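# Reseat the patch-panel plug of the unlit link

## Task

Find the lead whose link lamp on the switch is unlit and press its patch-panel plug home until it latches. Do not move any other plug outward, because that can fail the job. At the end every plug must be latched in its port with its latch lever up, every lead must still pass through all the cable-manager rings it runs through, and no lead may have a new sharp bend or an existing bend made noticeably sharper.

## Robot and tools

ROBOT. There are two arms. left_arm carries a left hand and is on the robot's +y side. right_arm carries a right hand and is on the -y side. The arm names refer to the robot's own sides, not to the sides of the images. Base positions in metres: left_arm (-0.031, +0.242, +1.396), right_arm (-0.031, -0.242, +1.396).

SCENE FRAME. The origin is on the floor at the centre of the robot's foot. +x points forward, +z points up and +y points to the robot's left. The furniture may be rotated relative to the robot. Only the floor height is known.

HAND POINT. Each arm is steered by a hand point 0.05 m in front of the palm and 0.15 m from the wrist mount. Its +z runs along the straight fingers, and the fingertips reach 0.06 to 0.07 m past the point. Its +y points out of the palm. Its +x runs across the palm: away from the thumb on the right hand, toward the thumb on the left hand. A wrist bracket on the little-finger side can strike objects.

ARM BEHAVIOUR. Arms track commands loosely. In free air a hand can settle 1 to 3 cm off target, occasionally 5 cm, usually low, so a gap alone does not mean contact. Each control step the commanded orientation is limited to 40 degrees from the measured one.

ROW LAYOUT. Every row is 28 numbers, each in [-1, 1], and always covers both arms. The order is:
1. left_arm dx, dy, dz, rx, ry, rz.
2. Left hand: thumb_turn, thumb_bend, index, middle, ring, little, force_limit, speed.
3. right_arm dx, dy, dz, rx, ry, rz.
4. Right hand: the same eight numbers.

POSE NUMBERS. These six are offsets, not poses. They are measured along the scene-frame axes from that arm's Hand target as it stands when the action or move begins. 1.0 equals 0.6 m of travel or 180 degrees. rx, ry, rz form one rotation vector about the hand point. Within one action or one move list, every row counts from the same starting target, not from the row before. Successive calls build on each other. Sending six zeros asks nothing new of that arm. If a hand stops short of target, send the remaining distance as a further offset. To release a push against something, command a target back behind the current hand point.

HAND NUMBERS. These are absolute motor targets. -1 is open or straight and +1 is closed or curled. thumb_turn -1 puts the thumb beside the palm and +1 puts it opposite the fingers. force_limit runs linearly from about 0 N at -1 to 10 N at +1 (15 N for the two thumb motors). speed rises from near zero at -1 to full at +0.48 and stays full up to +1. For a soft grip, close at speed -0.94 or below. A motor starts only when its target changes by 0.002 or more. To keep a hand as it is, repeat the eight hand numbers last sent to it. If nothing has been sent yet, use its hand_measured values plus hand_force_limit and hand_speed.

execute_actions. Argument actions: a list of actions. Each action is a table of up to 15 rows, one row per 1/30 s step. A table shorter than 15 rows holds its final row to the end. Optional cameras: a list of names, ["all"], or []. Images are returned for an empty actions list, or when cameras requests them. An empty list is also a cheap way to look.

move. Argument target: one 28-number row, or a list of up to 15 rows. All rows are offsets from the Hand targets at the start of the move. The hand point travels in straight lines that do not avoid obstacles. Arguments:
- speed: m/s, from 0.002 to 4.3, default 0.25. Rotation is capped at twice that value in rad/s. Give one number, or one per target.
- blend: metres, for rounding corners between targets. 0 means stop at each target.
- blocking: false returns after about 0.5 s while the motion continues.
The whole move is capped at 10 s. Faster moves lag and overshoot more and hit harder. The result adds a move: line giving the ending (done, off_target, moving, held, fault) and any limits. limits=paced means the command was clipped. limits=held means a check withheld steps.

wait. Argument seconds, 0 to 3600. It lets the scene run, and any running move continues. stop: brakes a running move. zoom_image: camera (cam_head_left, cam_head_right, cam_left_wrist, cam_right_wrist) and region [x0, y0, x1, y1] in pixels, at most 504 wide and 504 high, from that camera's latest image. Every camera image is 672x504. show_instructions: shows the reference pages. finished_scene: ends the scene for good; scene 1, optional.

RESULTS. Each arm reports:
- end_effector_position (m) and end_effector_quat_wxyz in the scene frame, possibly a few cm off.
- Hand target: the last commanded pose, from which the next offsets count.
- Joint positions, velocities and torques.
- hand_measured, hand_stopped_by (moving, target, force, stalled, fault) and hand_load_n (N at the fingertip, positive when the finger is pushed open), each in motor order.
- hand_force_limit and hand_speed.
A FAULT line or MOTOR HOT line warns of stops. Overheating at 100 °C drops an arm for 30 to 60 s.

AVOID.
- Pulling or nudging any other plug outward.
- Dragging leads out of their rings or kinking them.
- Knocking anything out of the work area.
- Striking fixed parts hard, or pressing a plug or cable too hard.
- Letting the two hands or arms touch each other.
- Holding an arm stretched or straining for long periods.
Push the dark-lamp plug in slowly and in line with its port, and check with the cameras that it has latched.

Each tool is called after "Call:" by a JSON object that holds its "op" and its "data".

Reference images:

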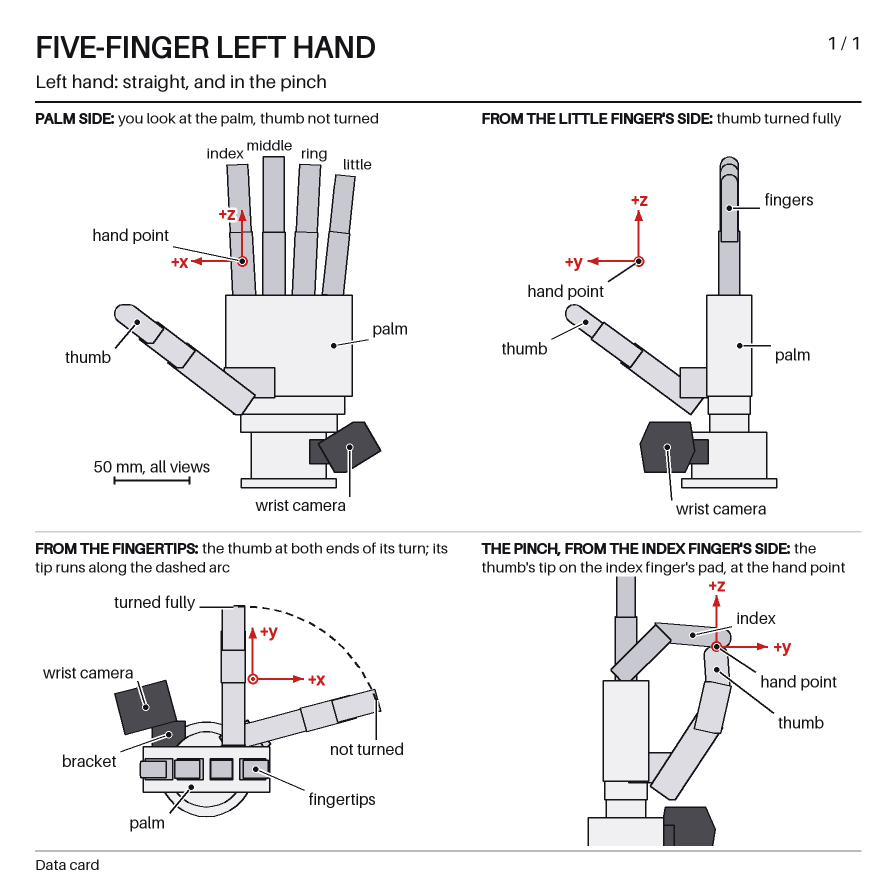

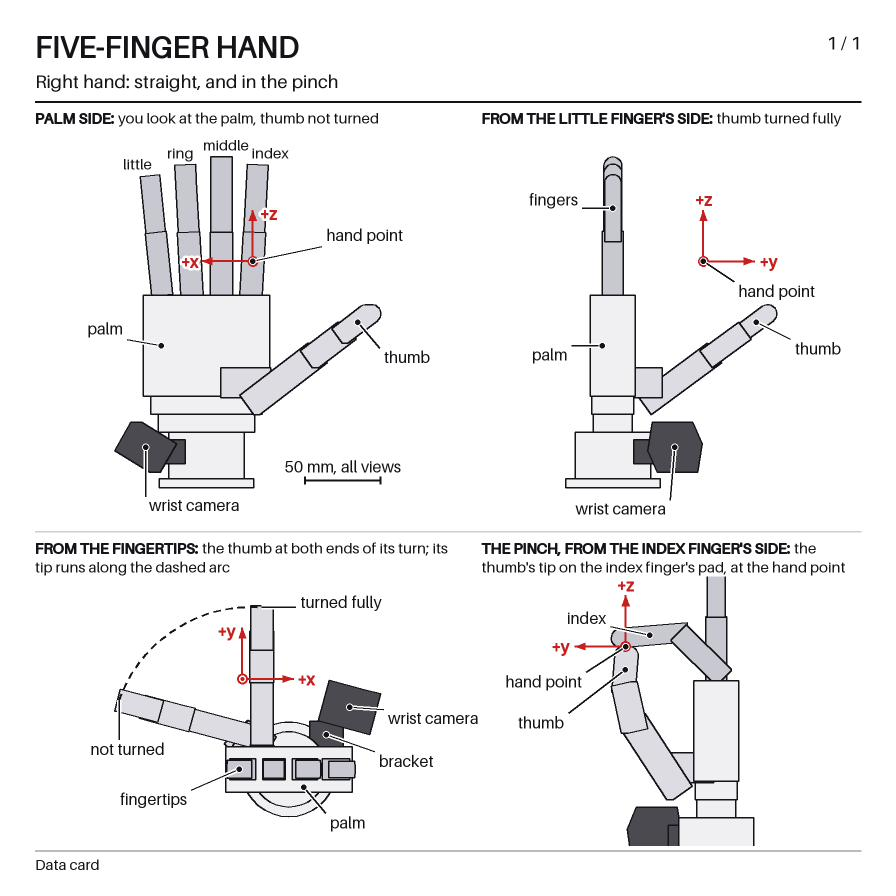

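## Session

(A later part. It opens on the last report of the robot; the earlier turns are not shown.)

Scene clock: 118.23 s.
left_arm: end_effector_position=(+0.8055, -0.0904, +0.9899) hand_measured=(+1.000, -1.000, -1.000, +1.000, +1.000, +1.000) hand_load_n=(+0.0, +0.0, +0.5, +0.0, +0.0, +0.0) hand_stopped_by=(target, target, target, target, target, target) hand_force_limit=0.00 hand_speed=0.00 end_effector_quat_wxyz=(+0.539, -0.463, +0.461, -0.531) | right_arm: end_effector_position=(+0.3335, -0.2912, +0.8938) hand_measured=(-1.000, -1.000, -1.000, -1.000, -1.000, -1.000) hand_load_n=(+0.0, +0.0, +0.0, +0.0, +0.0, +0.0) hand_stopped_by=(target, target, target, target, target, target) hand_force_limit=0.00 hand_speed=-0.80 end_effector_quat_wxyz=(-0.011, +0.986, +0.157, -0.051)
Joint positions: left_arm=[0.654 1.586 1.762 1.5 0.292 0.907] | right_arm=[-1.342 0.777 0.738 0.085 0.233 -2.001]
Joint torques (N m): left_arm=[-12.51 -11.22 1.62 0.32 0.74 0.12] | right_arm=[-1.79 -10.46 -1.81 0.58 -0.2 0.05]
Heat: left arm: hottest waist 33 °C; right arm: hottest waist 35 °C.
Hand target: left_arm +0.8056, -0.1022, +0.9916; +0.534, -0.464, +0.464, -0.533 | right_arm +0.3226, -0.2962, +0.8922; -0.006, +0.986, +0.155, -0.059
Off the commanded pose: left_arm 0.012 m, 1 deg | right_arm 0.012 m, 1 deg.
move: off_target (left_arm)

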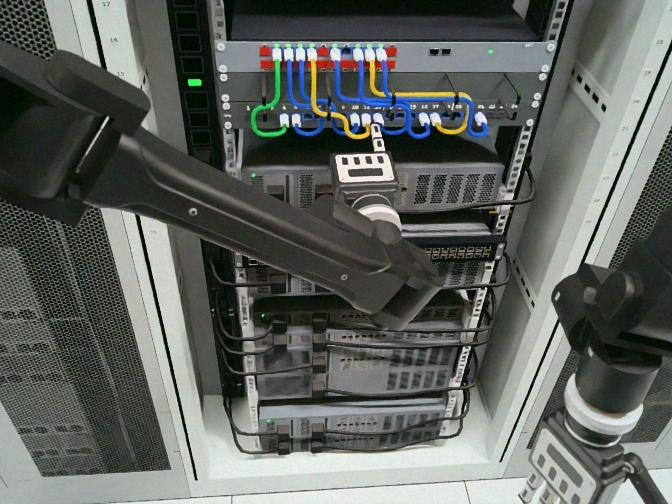

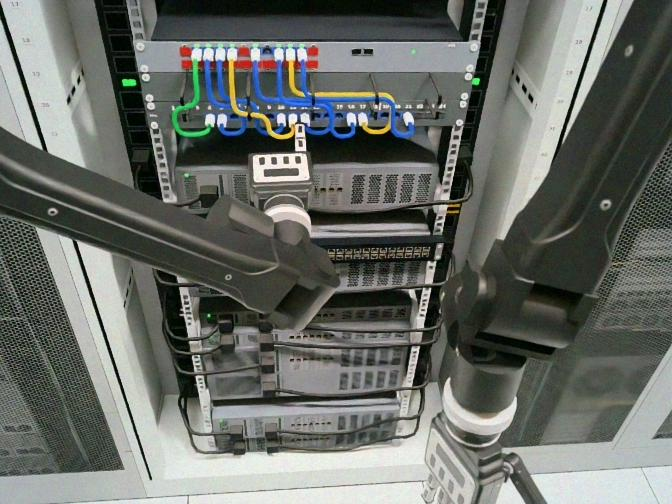

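Call:
{"op": "move", "data": {"target": [[-0.01,0.005,-0.006,0,0,0,1,-1,-1,1,1,1,0,0,0,0,0,0,0,0,-1,-1,-1,-1,-1,-1,0,-0.8]], "speed": 0.03, "cameras": ["cam_head_left","cam_head_right"]}}

Scene clock: 119.23 s.
left_arm: end_effector_position=(+0.8056, -0.0902, +0.9899) hand_measured=(+1.000, -1.000, -1.000, +1.000, +1.000, +1.000) hand_load_n=(+0.0, +0.0, +0.0, +0.0, +0.0, +0.0) hand_stopped_by=(target, target, target, target, target, target) hand_force_limit=0.00 hand_speed=0.00 end_effector_quat_wxyz=(+0.539, -0.463, +0.461, -0.531) | right_arm: end_effector_position=(+0.3335, -0.2912, +0.8938) hand_measured=(-1.000, -1.000, -1.000, -1.000, -1.000, -1.000) hand_load_n=(+0.0, +0.0, +0.0, +0.0, +0.0, +0.0) hand_stopped_by=(target, target, target, target, target, target) hand_force_limit=0.00 hand_speed=-0.80 end_effector_quat_wxyz=(-0.011, +0.986, +0.157, -0.051)
Joint positions: left_arm=[0.654 1.586 1.762 1.5 0.292 0.907] | right_arm=[-1.342 0.777 0.738 0.085 0.233 -2.001]
Joint torques (N m): left_arm=[-11.46 -11.58 0.47 1.06 0.72 0.03] | right_arm=[-1.85 -10.52 -1.85 0.54 -0.2 0.04]
Heat: left arm: hottest waist 33 °C; right arm: hottest waist 35 °C.
Hand target: left_arm +0.7997, -0.0991, +0.9881; +0.534, -0.464, +0.464, -0.533 | right_arm +0.3226, -0.2962, +0.8922; -0.006, +0.986, +0.155, -0.059
Off the commanded pose: left_arm 0.011 m, 1 deg | right_arm 0.012 m, 1 deg.
move: off_target (left_arm)

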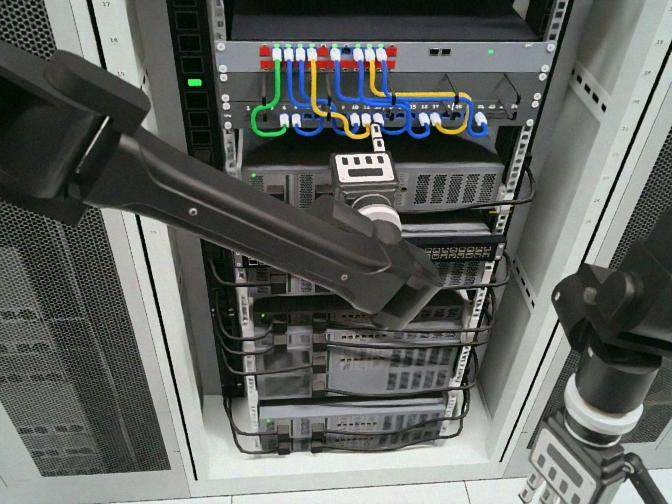

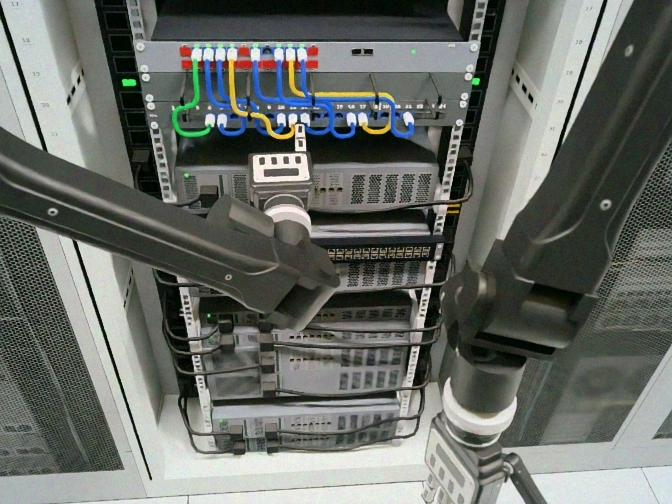

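Call:
{"op": "move", "data": {"target": [[-0.01,0.005,-0.006,0,0,0,1,-1,-1,1,1,1,0,0,0,0,0,0,0,0,-1,-1,-1,-1,-1,-1,0,-0.8]], "speed": 0.03}}

Call:
{"op": "zoom_image", "data": {"camera": "cam_head_left", "region": [355, 110, 385, 140]}}

Scene clock: 120.00 s.
left_arm: end_effector_position=(+0.8025, -0.0914, +0.9892) hand_measured=(+1.000, -1.000, -1.000, +1.000, +1.000, +1.000) hand_load_n=(+0.0, +0.0, +0.0, +0.0, +0.0, +0.0) hand_stopped_by=(target, target, target, target, target, target) hand_force_limit=0.00 hand_speed=0.00 end_effector_quat_wxyz=(+0.538, -0.464, +0.462, -0.531) | right_arm: end_effector_position=(+0.3335, -0.2912, +0.8938) hand_measured=(-1.000, -1.000, -1.000, -1.000, -1.000, -1.000) hand_load_n=(+0.0, +0.0, +0.0, +0.0, +0.0, +0.0) hand_stopped_by=(target, target, target, target, target, target) hand_force_limit=0.00 hand_speed=-0.80 end_effector_quat_wxyz=(-0.011, +0.986, +0.157, -0.051)
Joint positions: left_arm=[0.654 1.586 1.754 1.505 0.29 0.907] | right_arm=[-1.342 0.777 0.738 0.085 0.233 -2.001]
Joint torques (N m): left_arm=[-10.46 -12.1 -0.05 1.43 0.75 -0.14] | right_arm=[-1.61 -10.7 -1.84 0.58 -0.18 0.04]
Heat: left arm: hottest waist 33 °C; right arm: hottest waist 35 °C.
Hand target: left_arm +0.7936, -0.0962, +0.9844; +0.534, -0.464, +0.464, -0.533 | right_arm +0.3226, -0.2962, +0.8922; -0.006, +0.986, +0.155, -0.059
Off the commanded pose: left_arm 0.011 m, 1 deg | right_arm 0.012 m, 1 deg.
move: off_target (left_arm)

Scaled by 16.800 from the camera's image (finer frame: 960x720).
This view is cut from an older image: the scene may have changed since it was taken.

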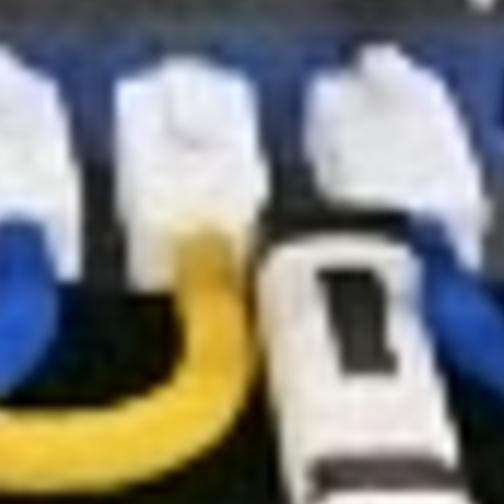

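Call:
{"op": "move", "data": {"target": [[0,0.01,-0.004,0,0,0,1,-1,-1,1,1,1,0,0,0,0,0,0,0,0,-1,-1,-1,-1,-1,-1,0,-0.8]], "speed": 0.03, "cameras": ["cam_head_left","cam_head_right"]}}

Call:
{"op": "zoom_image", "data": {"camera": "cam_head_left", "region": [355, 110, 385, 140]}}

Call:
{"op": "zoom_image", "data": {"camera": "cam_head_right", "region": [280, 110, 310, 140]}}

Scene clock: 121.40 s.
left_arm: end_effector_position=(+0.7992, -0.0916, +0.9867) hand_measured=(+1.000, -1.000, -1.000, +1.000, +1.000, +1.000) hand_load_n=(+0.0, +0.0, +0.0, +0.0, +0.0, +0.0) hand_stopped_by=(target, target, target, target, target, target) hand_force_limit=0.00 hand_speed=0.00 end_effector_quat_wxyz=(+0.535, -0.465, +0.463, -0.532) | right_arm: end_effector_position=(+0.3335, -0.2912, +0.8938) hand_measured=(-1.000, -1.000, -1.000, -1.000, -1.000, -1.000) hand_load_n=(+0.0, -0.5, +0.0, +0.0, +0.0, +0.0) hand_stopped_by=(target, target, target, target, target, target) hand_force_limit=0.00 hand_speed=-0.80 end_effector_quat_wxyz=(-0.011, +0.986, +0.157, -0.051)
Joint positions: left_arm=[0.659 1.585 1.746 1.509 0.288 0.899] | right_arm=[-1.342 0.777 0.738 0.085 0.233 -2.001]
Joint torques (N m): left_arm=[-9.58 -12.69 -0.16 1.57 0.76 -0.15] | right_arm=[-1.79 -10.58 -1.85 0.58 -0.21 0.05]
Heat: left arm: hottest waist 33 °C; right arm: hottest waist 35 °C.
Hand target: left_arm +0.7937, -0.0901, +0.9820; +0.534, -0.464, +0.464, -0.533 | right_arm +0.3226, -0.2962, +0.8922; -0.006, +0.986, +0.155, -0.059
Off the commanded pose: left_arm 0.007 m, 0 deg | right_arm 0.012 m, 1 deg.
move: done

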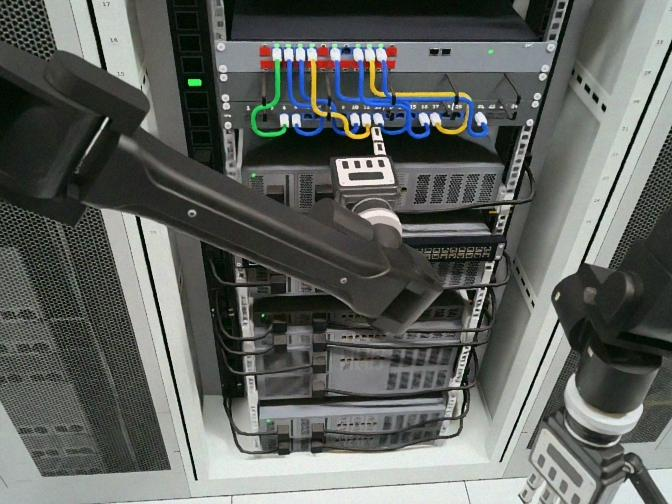

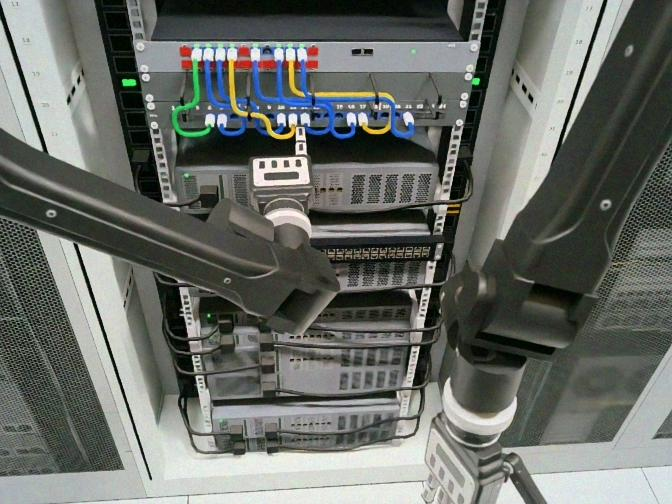

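Scaled by 16.800 from the camera's image (finer frame: 960x720).

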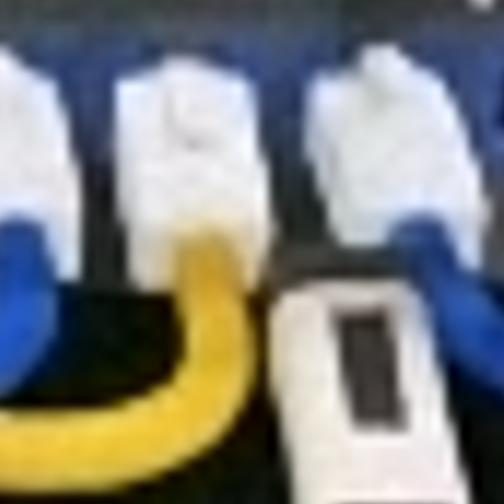

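Scaled by 16.800 from the camera's image (finer frame: 960x720).

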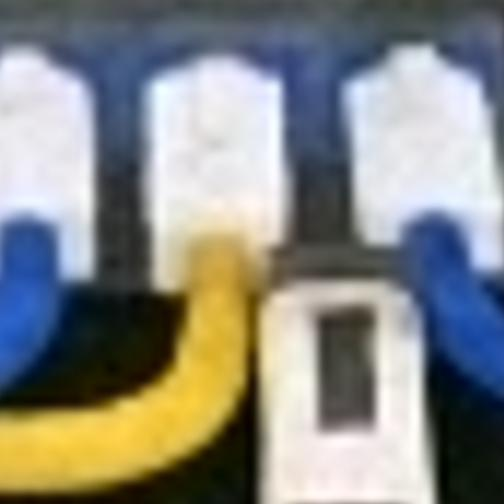

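Call:
{"op": "move", "data": {"target": [[0.016,0.005,0.002,0,0,0,1,-1,-1,1,1,1,0,0,0,0,0,0,0,0,-1,-1,-1,-1,-1,-1,0,-0.8]], "speed": 0.03, "cameras": ["cam_head_left","cam_head_right"]}}

Call:
{"op": "zoom_image", "data": {"camera": "cam_head_left", "region": [355, 110, 385, 140]}}

Call:
{"op": "zoom_image", "data": {"camera": "cam_head_right", "region": [280, 110, 310, 140]}}

Scene clock: 122.50 s.
left_arm: end_effector_position=(+0.8000, -0.0909, +0.9870) hand_measured=(+1.000, -1.000, -1.000, +1.000, +1.000, +1.000) hand_load_n=(+0.0, +0.0, +0.0, +0.0, +0.0, +0.0) hand_stopped_by=(target, target, target, target, target, target) hand_force_limit=0.00 hand_speed=0.00 end_effector_quat_wxyz=(+0.536, -0.465, +0.463, -0.531) | right_arm: end_effector_position=(+0.3335, -0.2912, +0.8938) hand_measured=(-1.000, -1.000, -1.000, -1.000, -1.000, -1.000) hand_load_n=(+0.0, +0.0, +0.0, +0.0, +0.0, +0.0) hand_stopped_by=(target, target, target, target, target, target) hand_force_limit=0.00 hand_speed=-0.80 end_effector_quat_wxyz=(-0.011, +0.986, +0.157, -0.051)
Joint positions: left_arm=[0.659 1.585 1.748 1.509 0.288 0.899] | right_arm=[-1.342 0.777 0.738 0.085 0.233 -2.001]
Joint torques (N m): left_arm=[-10.11 -13.04 1.28 0.51 0.74 -0.15] | right_arm=[-1.73 -10.46 -1.83 0.58 -0.2 0.04]
Heat: left arm: hottest waist 33 °C; right arm: hottest waist 35 °C.
Hand target: left_arm +0.8034, -0.0870, +0.9832; +0.534, -0.464, +0.464, -0.533 | right_arm +0.3226, -0.2962, +0.8922; -0.006, +0.986, +0.155, -0.059
Off the commanded pose: left_arm 0.006 m, 0 deg | right_arm 0.012 m, 1 deg.
move: done

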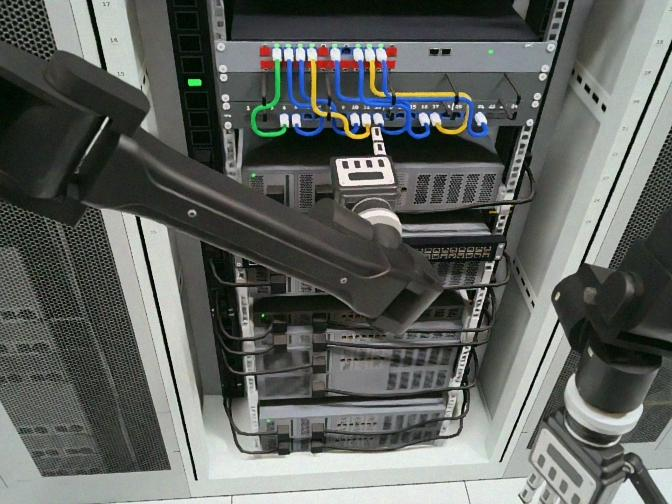

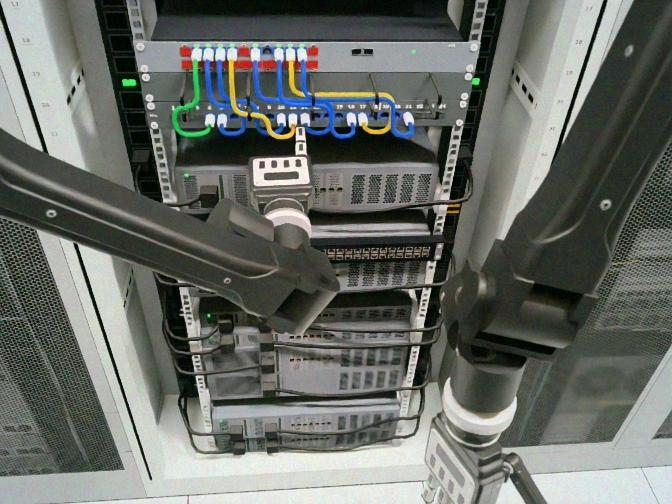

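Scaled by 16.800 from the camera's image (finer frame: 960x720).

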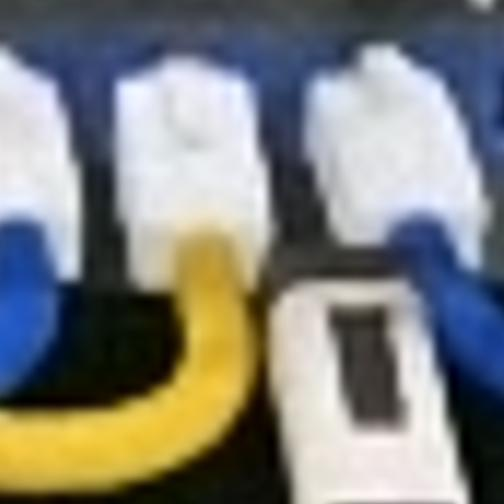

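Scaled by 16.800 from the camera's image (finer frame: 960x720).

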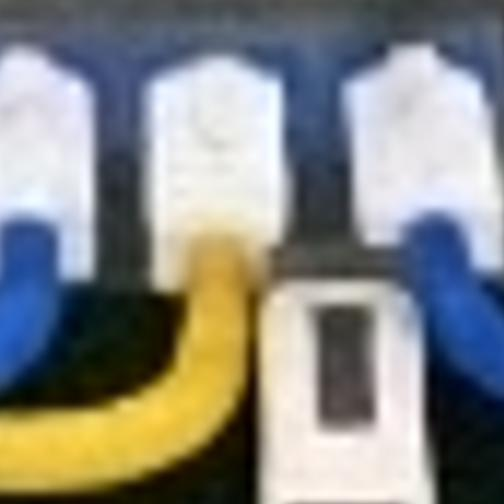

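Call:
{"op": "move", "data": {"target": [[0.008,0.006,0.0,0,0,0,1,-1,-1,1,1,1,0,0,0,0,0,0,0,0,-1,-1,-1,-1,-1,-1,0,-0.8]], "speed": 0.03, "cameras": ["cam_head_left","cam_head_right"]}}

Call:
{"op": "zoom_image", "data": {"camera": "cam_head_left", "region": [355, 110, 385, 140]}}

Call:
{"op": "zoom_image", "data": {"camera": "cam_head_right", "region": [280, 110, 310, 140]}}

Scene clock: 123.27 s.
left_arm: end_effector_position=(+0.8023, -0.0904, +0.9865) hand_measured=(+1.000, -1.000, -1.000, +1.000, +1.000, +1.000) hand_load_n=(+0.0, +0.0, +0.0, +0.0, +0.0, +0.0) hand_stopped_by=(target, target, target, target, target, target) hand_force_limit=0.00 hand_speed=0.00 end_effector_quat_wxyz=(+0.535, -0.465, +0.463, -0.532) | right_arm: end_effector_position=(+0.3335, -0.2912, +0.8938) hand_measured=(-1.000, -1.000, -1.000, -1.000, -1.000, -1.000) hand_load_n=(+0.0, +0.0, -0.5, +0.0, +0.0, +0.0) hand_stopped_by=(target, target, target, target, target, target) hand_force_limit=0.00 hand_speed=-0.80 end_effector_quat_wxyz=(-0.011, +0.986, +0.157, -0.051)
Joint positions: left_arm=[0.66 1.584 1.754 1.5 0.288 0.898] | right_arm=[-1.342 0.777 0.738 0.085 0.233 -2.001]
Joint torques (N m): left_arm=[-10.17 -13.45 1.51 0.28 0.79 -0.17] | right_arm=[-1.73 -10.64 -1.85 0.59 -0.21 0.05]
Heat: left arm: hottest waist 33 °C; right arm: hottest waist 35 °C.
Hand target: left_arm +0.8081, -0.0834, +0.9833; +0.534, -0.464, +0.464, -0.533 | right_arm +0.3226, -0.2962, +0.8922; -0.006, +0.986, +0.155, -0.059
Off the commanded pose: left_arm 0.010 m, 0 deg | right_arm 0.012 m, 1 deg.
move: done

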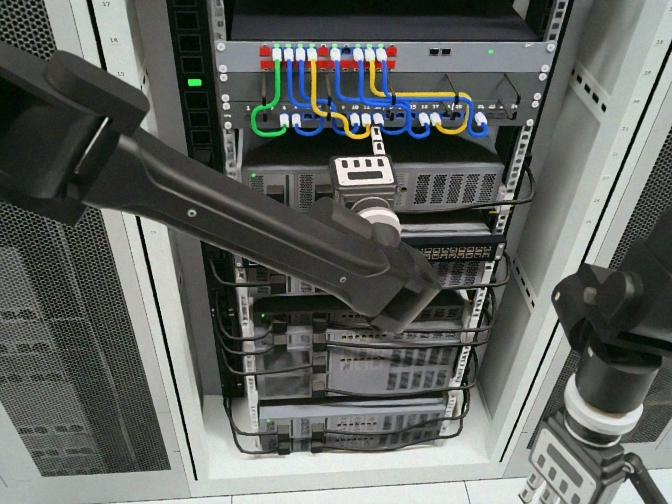

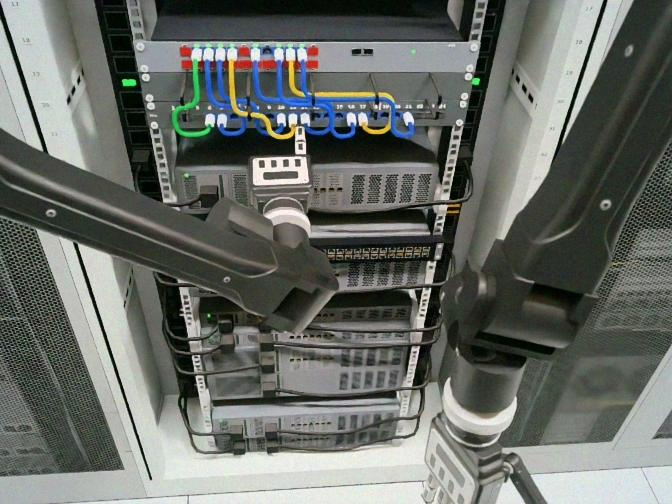

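Scaled by 16.800 from the camera's image (finer frame: 960x720).

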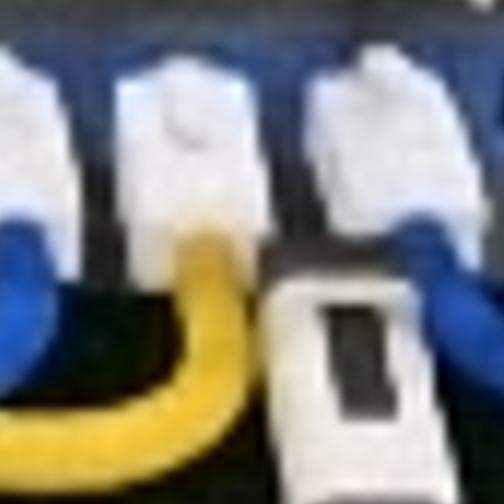

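Scaled by 16.800 from the camera's image (finer frame: 960x720).

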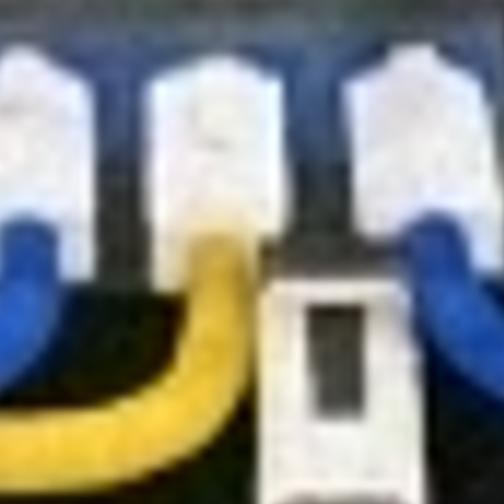

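Call:
{"op": "move", "data": {"target": [[0.010,0.002,0.002,0,0,0,1,-1,-1,1,1,1,0,0,0,0,0,0,0,0,-1,-1,-1,-1,-1,-1,0,-0.8]], "speed": 0.03, "cameras": ["cam_head_left","cam_head_right"]}}

Call:
{"op": "zoom_image", "data": {"camera": "cam_head_left", "region": [355, 110, 385, 140]}}

Call:
{"op": "zoom_image", "data": {"camera": "cam_head_right", "region": [280, 110, 310, 140]}}

Scene clock: 124.50 s.
left_arm: end_effector_position=(+0.8059, -0.0900, +0.9859) hand_measured=(+1.000, -1.000, -1.000, +1.000, +1.000, +1.000) hand_load_n=(+0.0, +0.0, +0.0, +0.0, +0.0, +0.0) hand_stopped_by=(target, target, target, target, target, target) hand_force_limit=0.00 hand_speed=0.00 end_effector_quat_wxyz=(+0.534, -0.465, +0.464, -0.532) | right_arm: end_effector_position=(+0.3335, -0.2912, +0.8938) hand_measured=(-1.000, -1.000, -1.000, -1.000, -1.000, -1.000) hand_load_n=(+0.0, +0.0, +0.0, +0.0, +0.0, +0.0) hand_stopped_by=(target, target, target, target, target, target) hand_force_limit=0.00 hand_speed=-0.80 end_effector_quat_wxyz=(-0.011, +0.986, +0.157, -0.051)
Joint positions: left_arm=[0.66 1.584 1.763 1.487 0.288 0.898] | right_arm=[-1.342 0.777 0.738 0.085 0.233 -2.001]
Joint torques (N m): left_arm=[-10.05 -13.63 1.83 0.2 0.74 -0.16] | right_arm=[-1.73 -10.52 -1.83 0.61 -0.19 0.05]
Heat: left arm: hottest waist 33 °C; right arm: hottest waist 35 °C.
Hand target: left_arm +0.8142, -0.0822, +0.9845; +0.534, -0.464, +0.464, -0.533 | right_arm +0.3226, -0.2962, +0.8922; -0.006, +0.986, +0.155, -0.059
Off the commanded pose: left_arm 0.011 m, 0 deg | right_arm 0.012 m, 1 deg.
move: off_target (left_arm)

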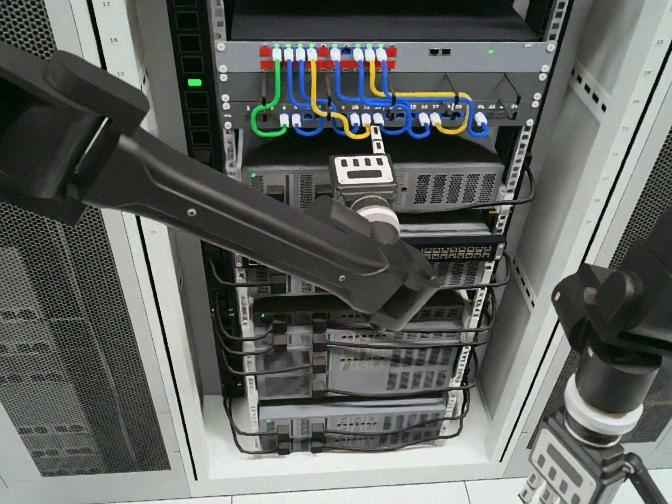

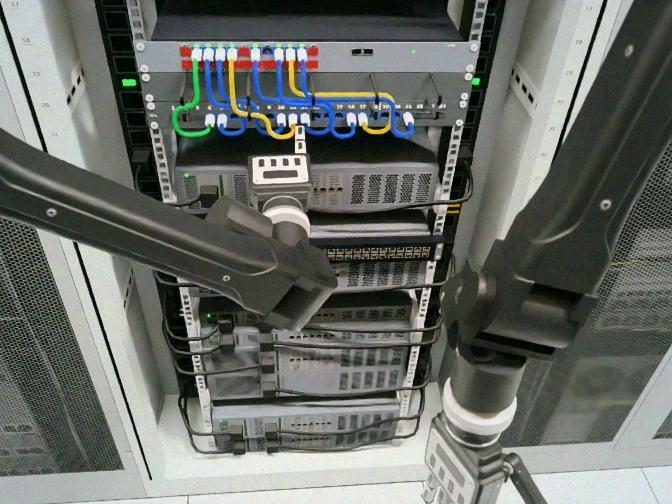

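Scaled by 16.800 from the camera's image (finer frame: 960x720).

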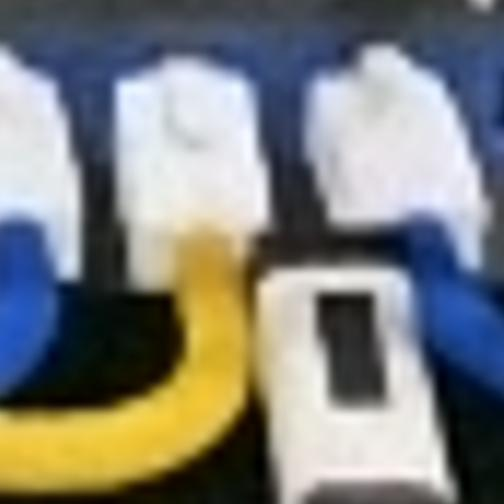

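Scaled by 16.800 from the camera's image (finer frame: 960x720).

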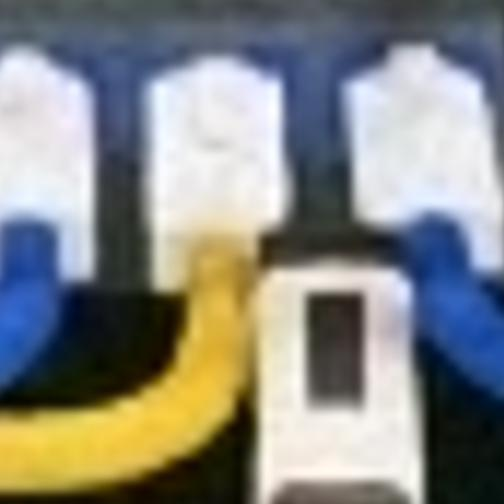

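Call:
{"op": "move", "data": {"target": [[0.020,0.004,0.003,0,0,0,1,-1,-1,1,1,1,0,0,0,0,0,0,0,0,-1,-1,-1,-1,-1,-1,0,-0.8]], "speed": 0.02, "cameras": ["cam_head_left","cam_head_right"]}}

Call:
{"op": "zoom_image", "data": {"camera": "cam_head_left", "region": [355, 110, 385, 140]}}

Call:
{"op": "zoom_image", "data": {"camera": "cam_head_right", "region": [280, 110, 310, 140]}}

Scene clock: 125.47 s.
left_arm: end_effector_position=(+0.8092, -0.0898, +0.9856) hand_measured=(+1.000, -1.000, -1.000, +1.000, +1.000, +1.000) hand_load_n=(+0.0, +0.0, +0.5, +0.0, +0.0, +0.0) hand_stopped_by=(target, target, target, target, target, target) hand_force_limit=0.00 hand_speed=0.00 end_effector_quat_wxyz=(+0.533, -0.465, +0.465, -0.533) | right_arm: end_effector_position=(+0.3335, -0.2912, +0.8938) hand_measured=(-1.000, -1.000, -1.000, -1.000, -1.000, -1.000) hand_load_n=(+0.0, +0.0, +0.0, +0.0, +0.0, +0.0) hand_stopped_by=(target, target, target, target, target, target) hand_force_limit=0.00 hand_speed=-0.80 end_effector_quat_wxyz=(-0.011, +0.986, +0.157, -0.051)
Joint positions: left_arm=[0.66 1.584 1.772 1.476 0.289 0.898] | right_arm=[-1.342 0.777 0.738 0.085 0.233 -2.001]
Joint torques (N m): left_arm=[-10.05 -13.98 3.19 -0.57 0.77 -0.11] | right_arm=[-1.73 -10.46 -1.87 0.59 -0.21 0.04]
Heat: left arm: hottest waist 33 °C; right arm: hottest waist 35 °C.
Hand target: left_arm +0.8261, -0.0799, +0.9863; +0.534, -0.464, +0.464, -0.533 | right_arm +0.3226, -0.2962, +0.8922; -0.006, +0.986, +0.155, -0.059
Off the commanded pose: left_arm 0.020 m, 0 deg | right_arm 0.012 m, 1 deg.
move: off_target (left_arm)

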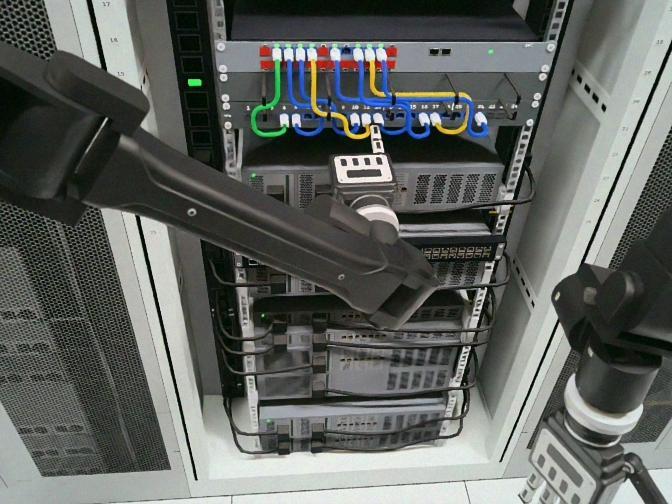

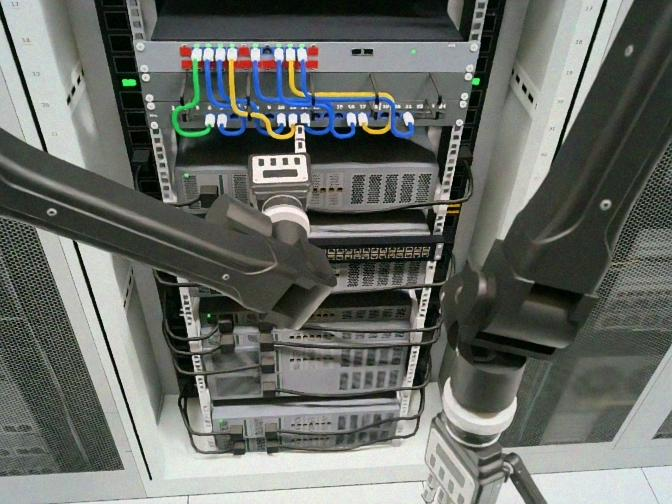

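Scaled by 16.800 from the camera's image (finer frame: 960x720).

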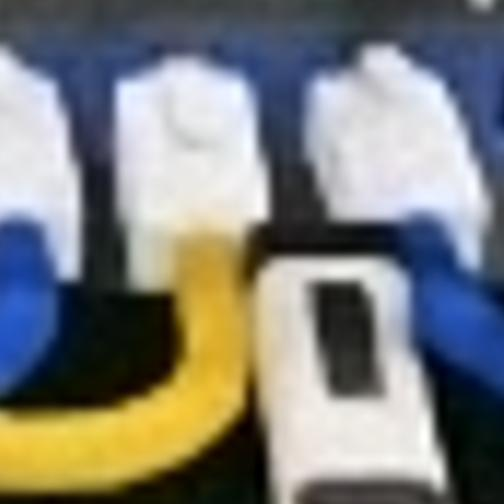

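Scaled by 16.800 from the camera's image (finer frame: 960x720).

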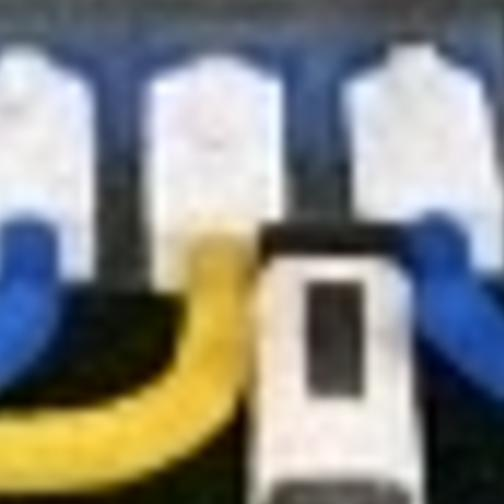

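Call:
{"op": "move", "data": {"target": [[0.025,0.003,0.006,0,0,0,1,-1,-1,1,1,1,0,0,0,0,0,0,0,0,-1,-1,-1,-1,-1,-1,0,-0.8]], "speed": 0.02, "cameras": ["cam_head_left","cam_head_right"]}}

Call:
{"op": "zoom_image", "data": {"camera": "cam_head_left", "region": [355, 110, 385, 140]}}

Call:
{"op": "zoom_image", "data": {"camera": "cam_head_right", "region": [280, 110, 310, 140]}}

Scene clock: 126.60 s.
left_arm: end_effector_position=(+0.8106, -0.0905, +0.9851) hand_measured=(+1.000, -1.000, -1.000, +1.000, +1.000, +1.000) hand_load_n=(+0.0, +0.0, +0.5, +0.0, +0.0, +0.0) hand_stopped_by=(target, target, target, target, target, target) hand_force_limit=0.00 hand_speed=0.00 end_effector_quat_wxyz=(+0.531, -0.464, +0.466, -0.534) | right_arm: end_effector_position=(+0.3335, -0.2912, +0.8938) hand_measured=(-1.000, -1.000, -1.000, -1.000, -1.000, -1.000) hand_load_n=(+0.0, +0.0, +0.0, +0.0, +0.0, +0.0) hand_stopped_by=(target, target, target, target, target, target) hand_force_limit=0.00 hand_speed=-0.80 end_effector_quat_wxyz=(-0.011, +0.986, +0.157, -0.051)
Joint positions: left_arm=[0.66 1.584 1.776 1.468 0.291 0.898] | right_arm=[-1.342 0.777 0.738 0.085 0.233 -2.001]
Joint torques (N m): left_arm=[-12.1 -14.68 5.16 -1.7 0.74 -0.03] | right_arm=[-1.67 -10.58 -1.8 0.54 -0.18 0.06]
Heat: left arm: hottest waist 33 °C; right arm: hottest waist 35 °C.
Hand target: left_arm +0.8412, -0.0781, +0.9899; +0.534, -0.464, +0.464, -0.533 | right_arm +0.3226, -0.2962, +0.8922; -0.006, +0.986, +0.155, -0.059
Off the commanded pose: left_arm 0.033 m, 0 deg | right_arm 0.012 m, 1 deg.
move: off_target (left_arm)

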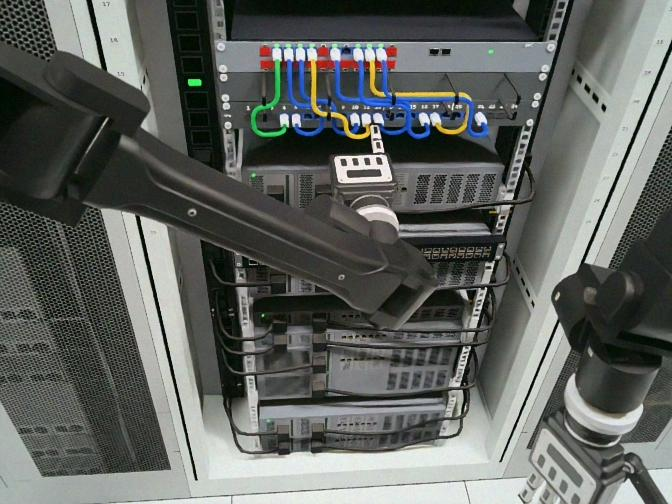

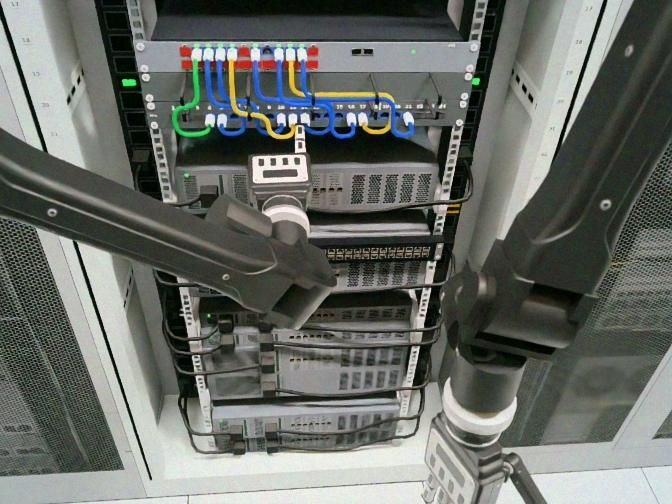

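Scaled by 16.800 from the camera's image (finer frame: 960x720).

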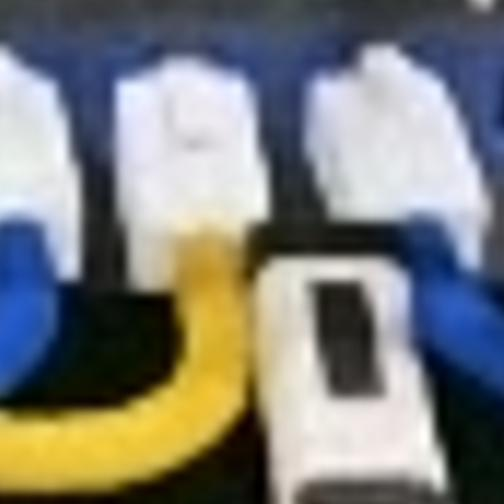

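Scaled by 16.800 from the camera's image (finer frame: 960x720).

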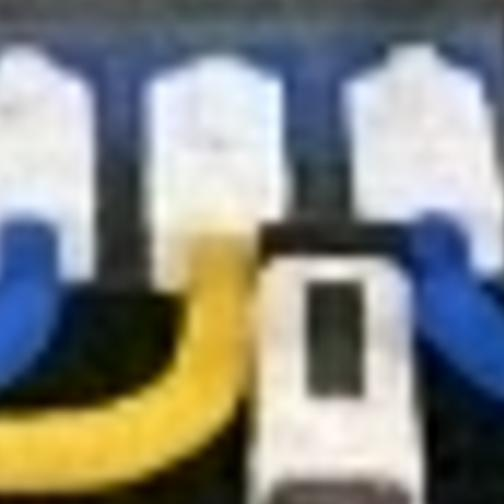

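Call:
{"op": "move", "data": {"target": [[0.025,0.005,0.005,0,0,0,1,-1,-1,1,1,1,0,0,0,0,0,0,0,0,-1,-1,-1,-1,-1,-1,0,-0.8]], "speed": 0.02, "cameras": ["cam_head_left","cam_head_right"]}}

Call:
{"op": "zoom_image", "data": {"camera": "cam_head_left", "region": [355, 110, 385, 140]}}

Call:
{"op": "zoom_image", "data": {"camera": "cam_head_right", "region": [280, 110, 310, 140]}}

Scene clock: 127.73 s.
left_arm: end_effector_position=(+0.8118, -0.0901, +0.9854) hand_measured=(+1.000, -1.000, -1.000, +1.000, +1.000, +1.000) hand_load_n=(+0.0, -0.5, +1.0, +0.0, +0.0, +0.0) hand_stopped_by=(target, target, target, target, target, target) hand_force_limit=0.00 hand_speed=0.00 end_effector_quat_wxyz=(+0.532, -0.464, +0.466, -0.534) | right_arm: end_effector_position=(+0.3335, -0.2912, +0.8938) hand_measured=(-1.000, -1.000, -1.000, -1.000, -1.000, -1.000) hand_load_n=(+0.0, +0.0, +0.0, +0.0, +0.0, +0.0) hand_stopped_by=(target, target, target, target, target, target) hand_force_limit=0.00 hand_speed=-0.80 end_effector_quat_wxyz=(-0.011, +0.986, +0.157, -0.051)
Joint positions: left_arm=[0.66 1.584 1.78 1.465 0.292 0.898] | right_arm=[-1.342 0.777 0.738 0.085 0.233 -2.001]
Joint torques (N m): left_arm=[-11.63 -15.33 6.54 -2.74 0.72 0.06] | right_arm=[-1.55 -10.52 -1.84 0.58 -0.2 0.05]
Heat: left arm: hottest waist 33 °C; right arm: hottest waist 35 °C.
Hand target: left_arm +0.8562, -0.0751, +0.9929; +0.534, -0.464, +0.464, -0.533 | right_arm +0.3226, -0.2962, +0.8922; -0.006, +0.986, +0.155, -0.059
Off the commanded pose: left_arm 0.047 m, 0 deg | right_arm 0.012 m, 1 deg.
move: off_target (left_arm)

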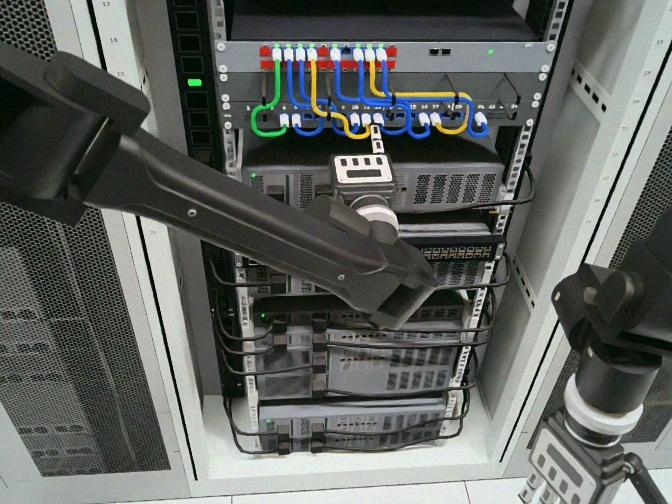

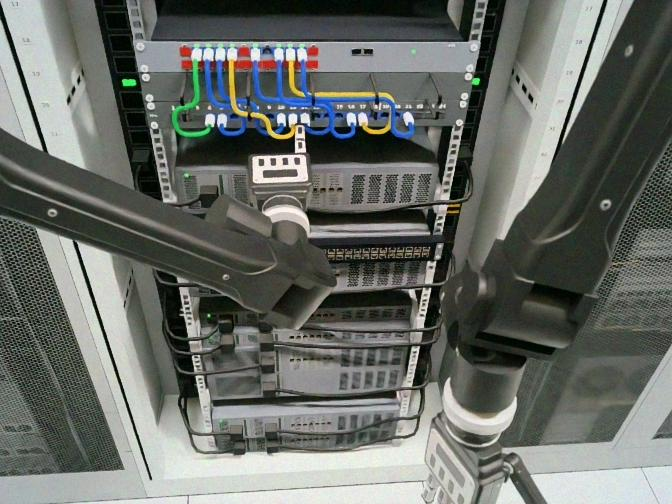

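Scaled by 16.800 from the camera's image (finer frame: 960x720).

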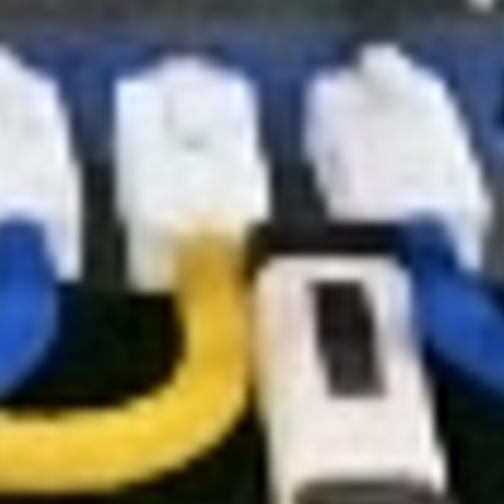

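Scaled by 16.800 from the camera's image (finer frame: 960x720).

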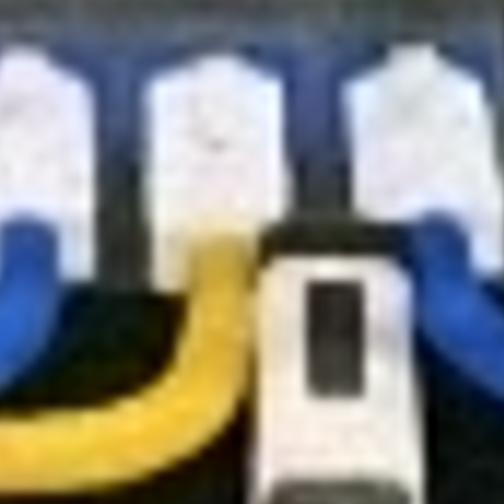

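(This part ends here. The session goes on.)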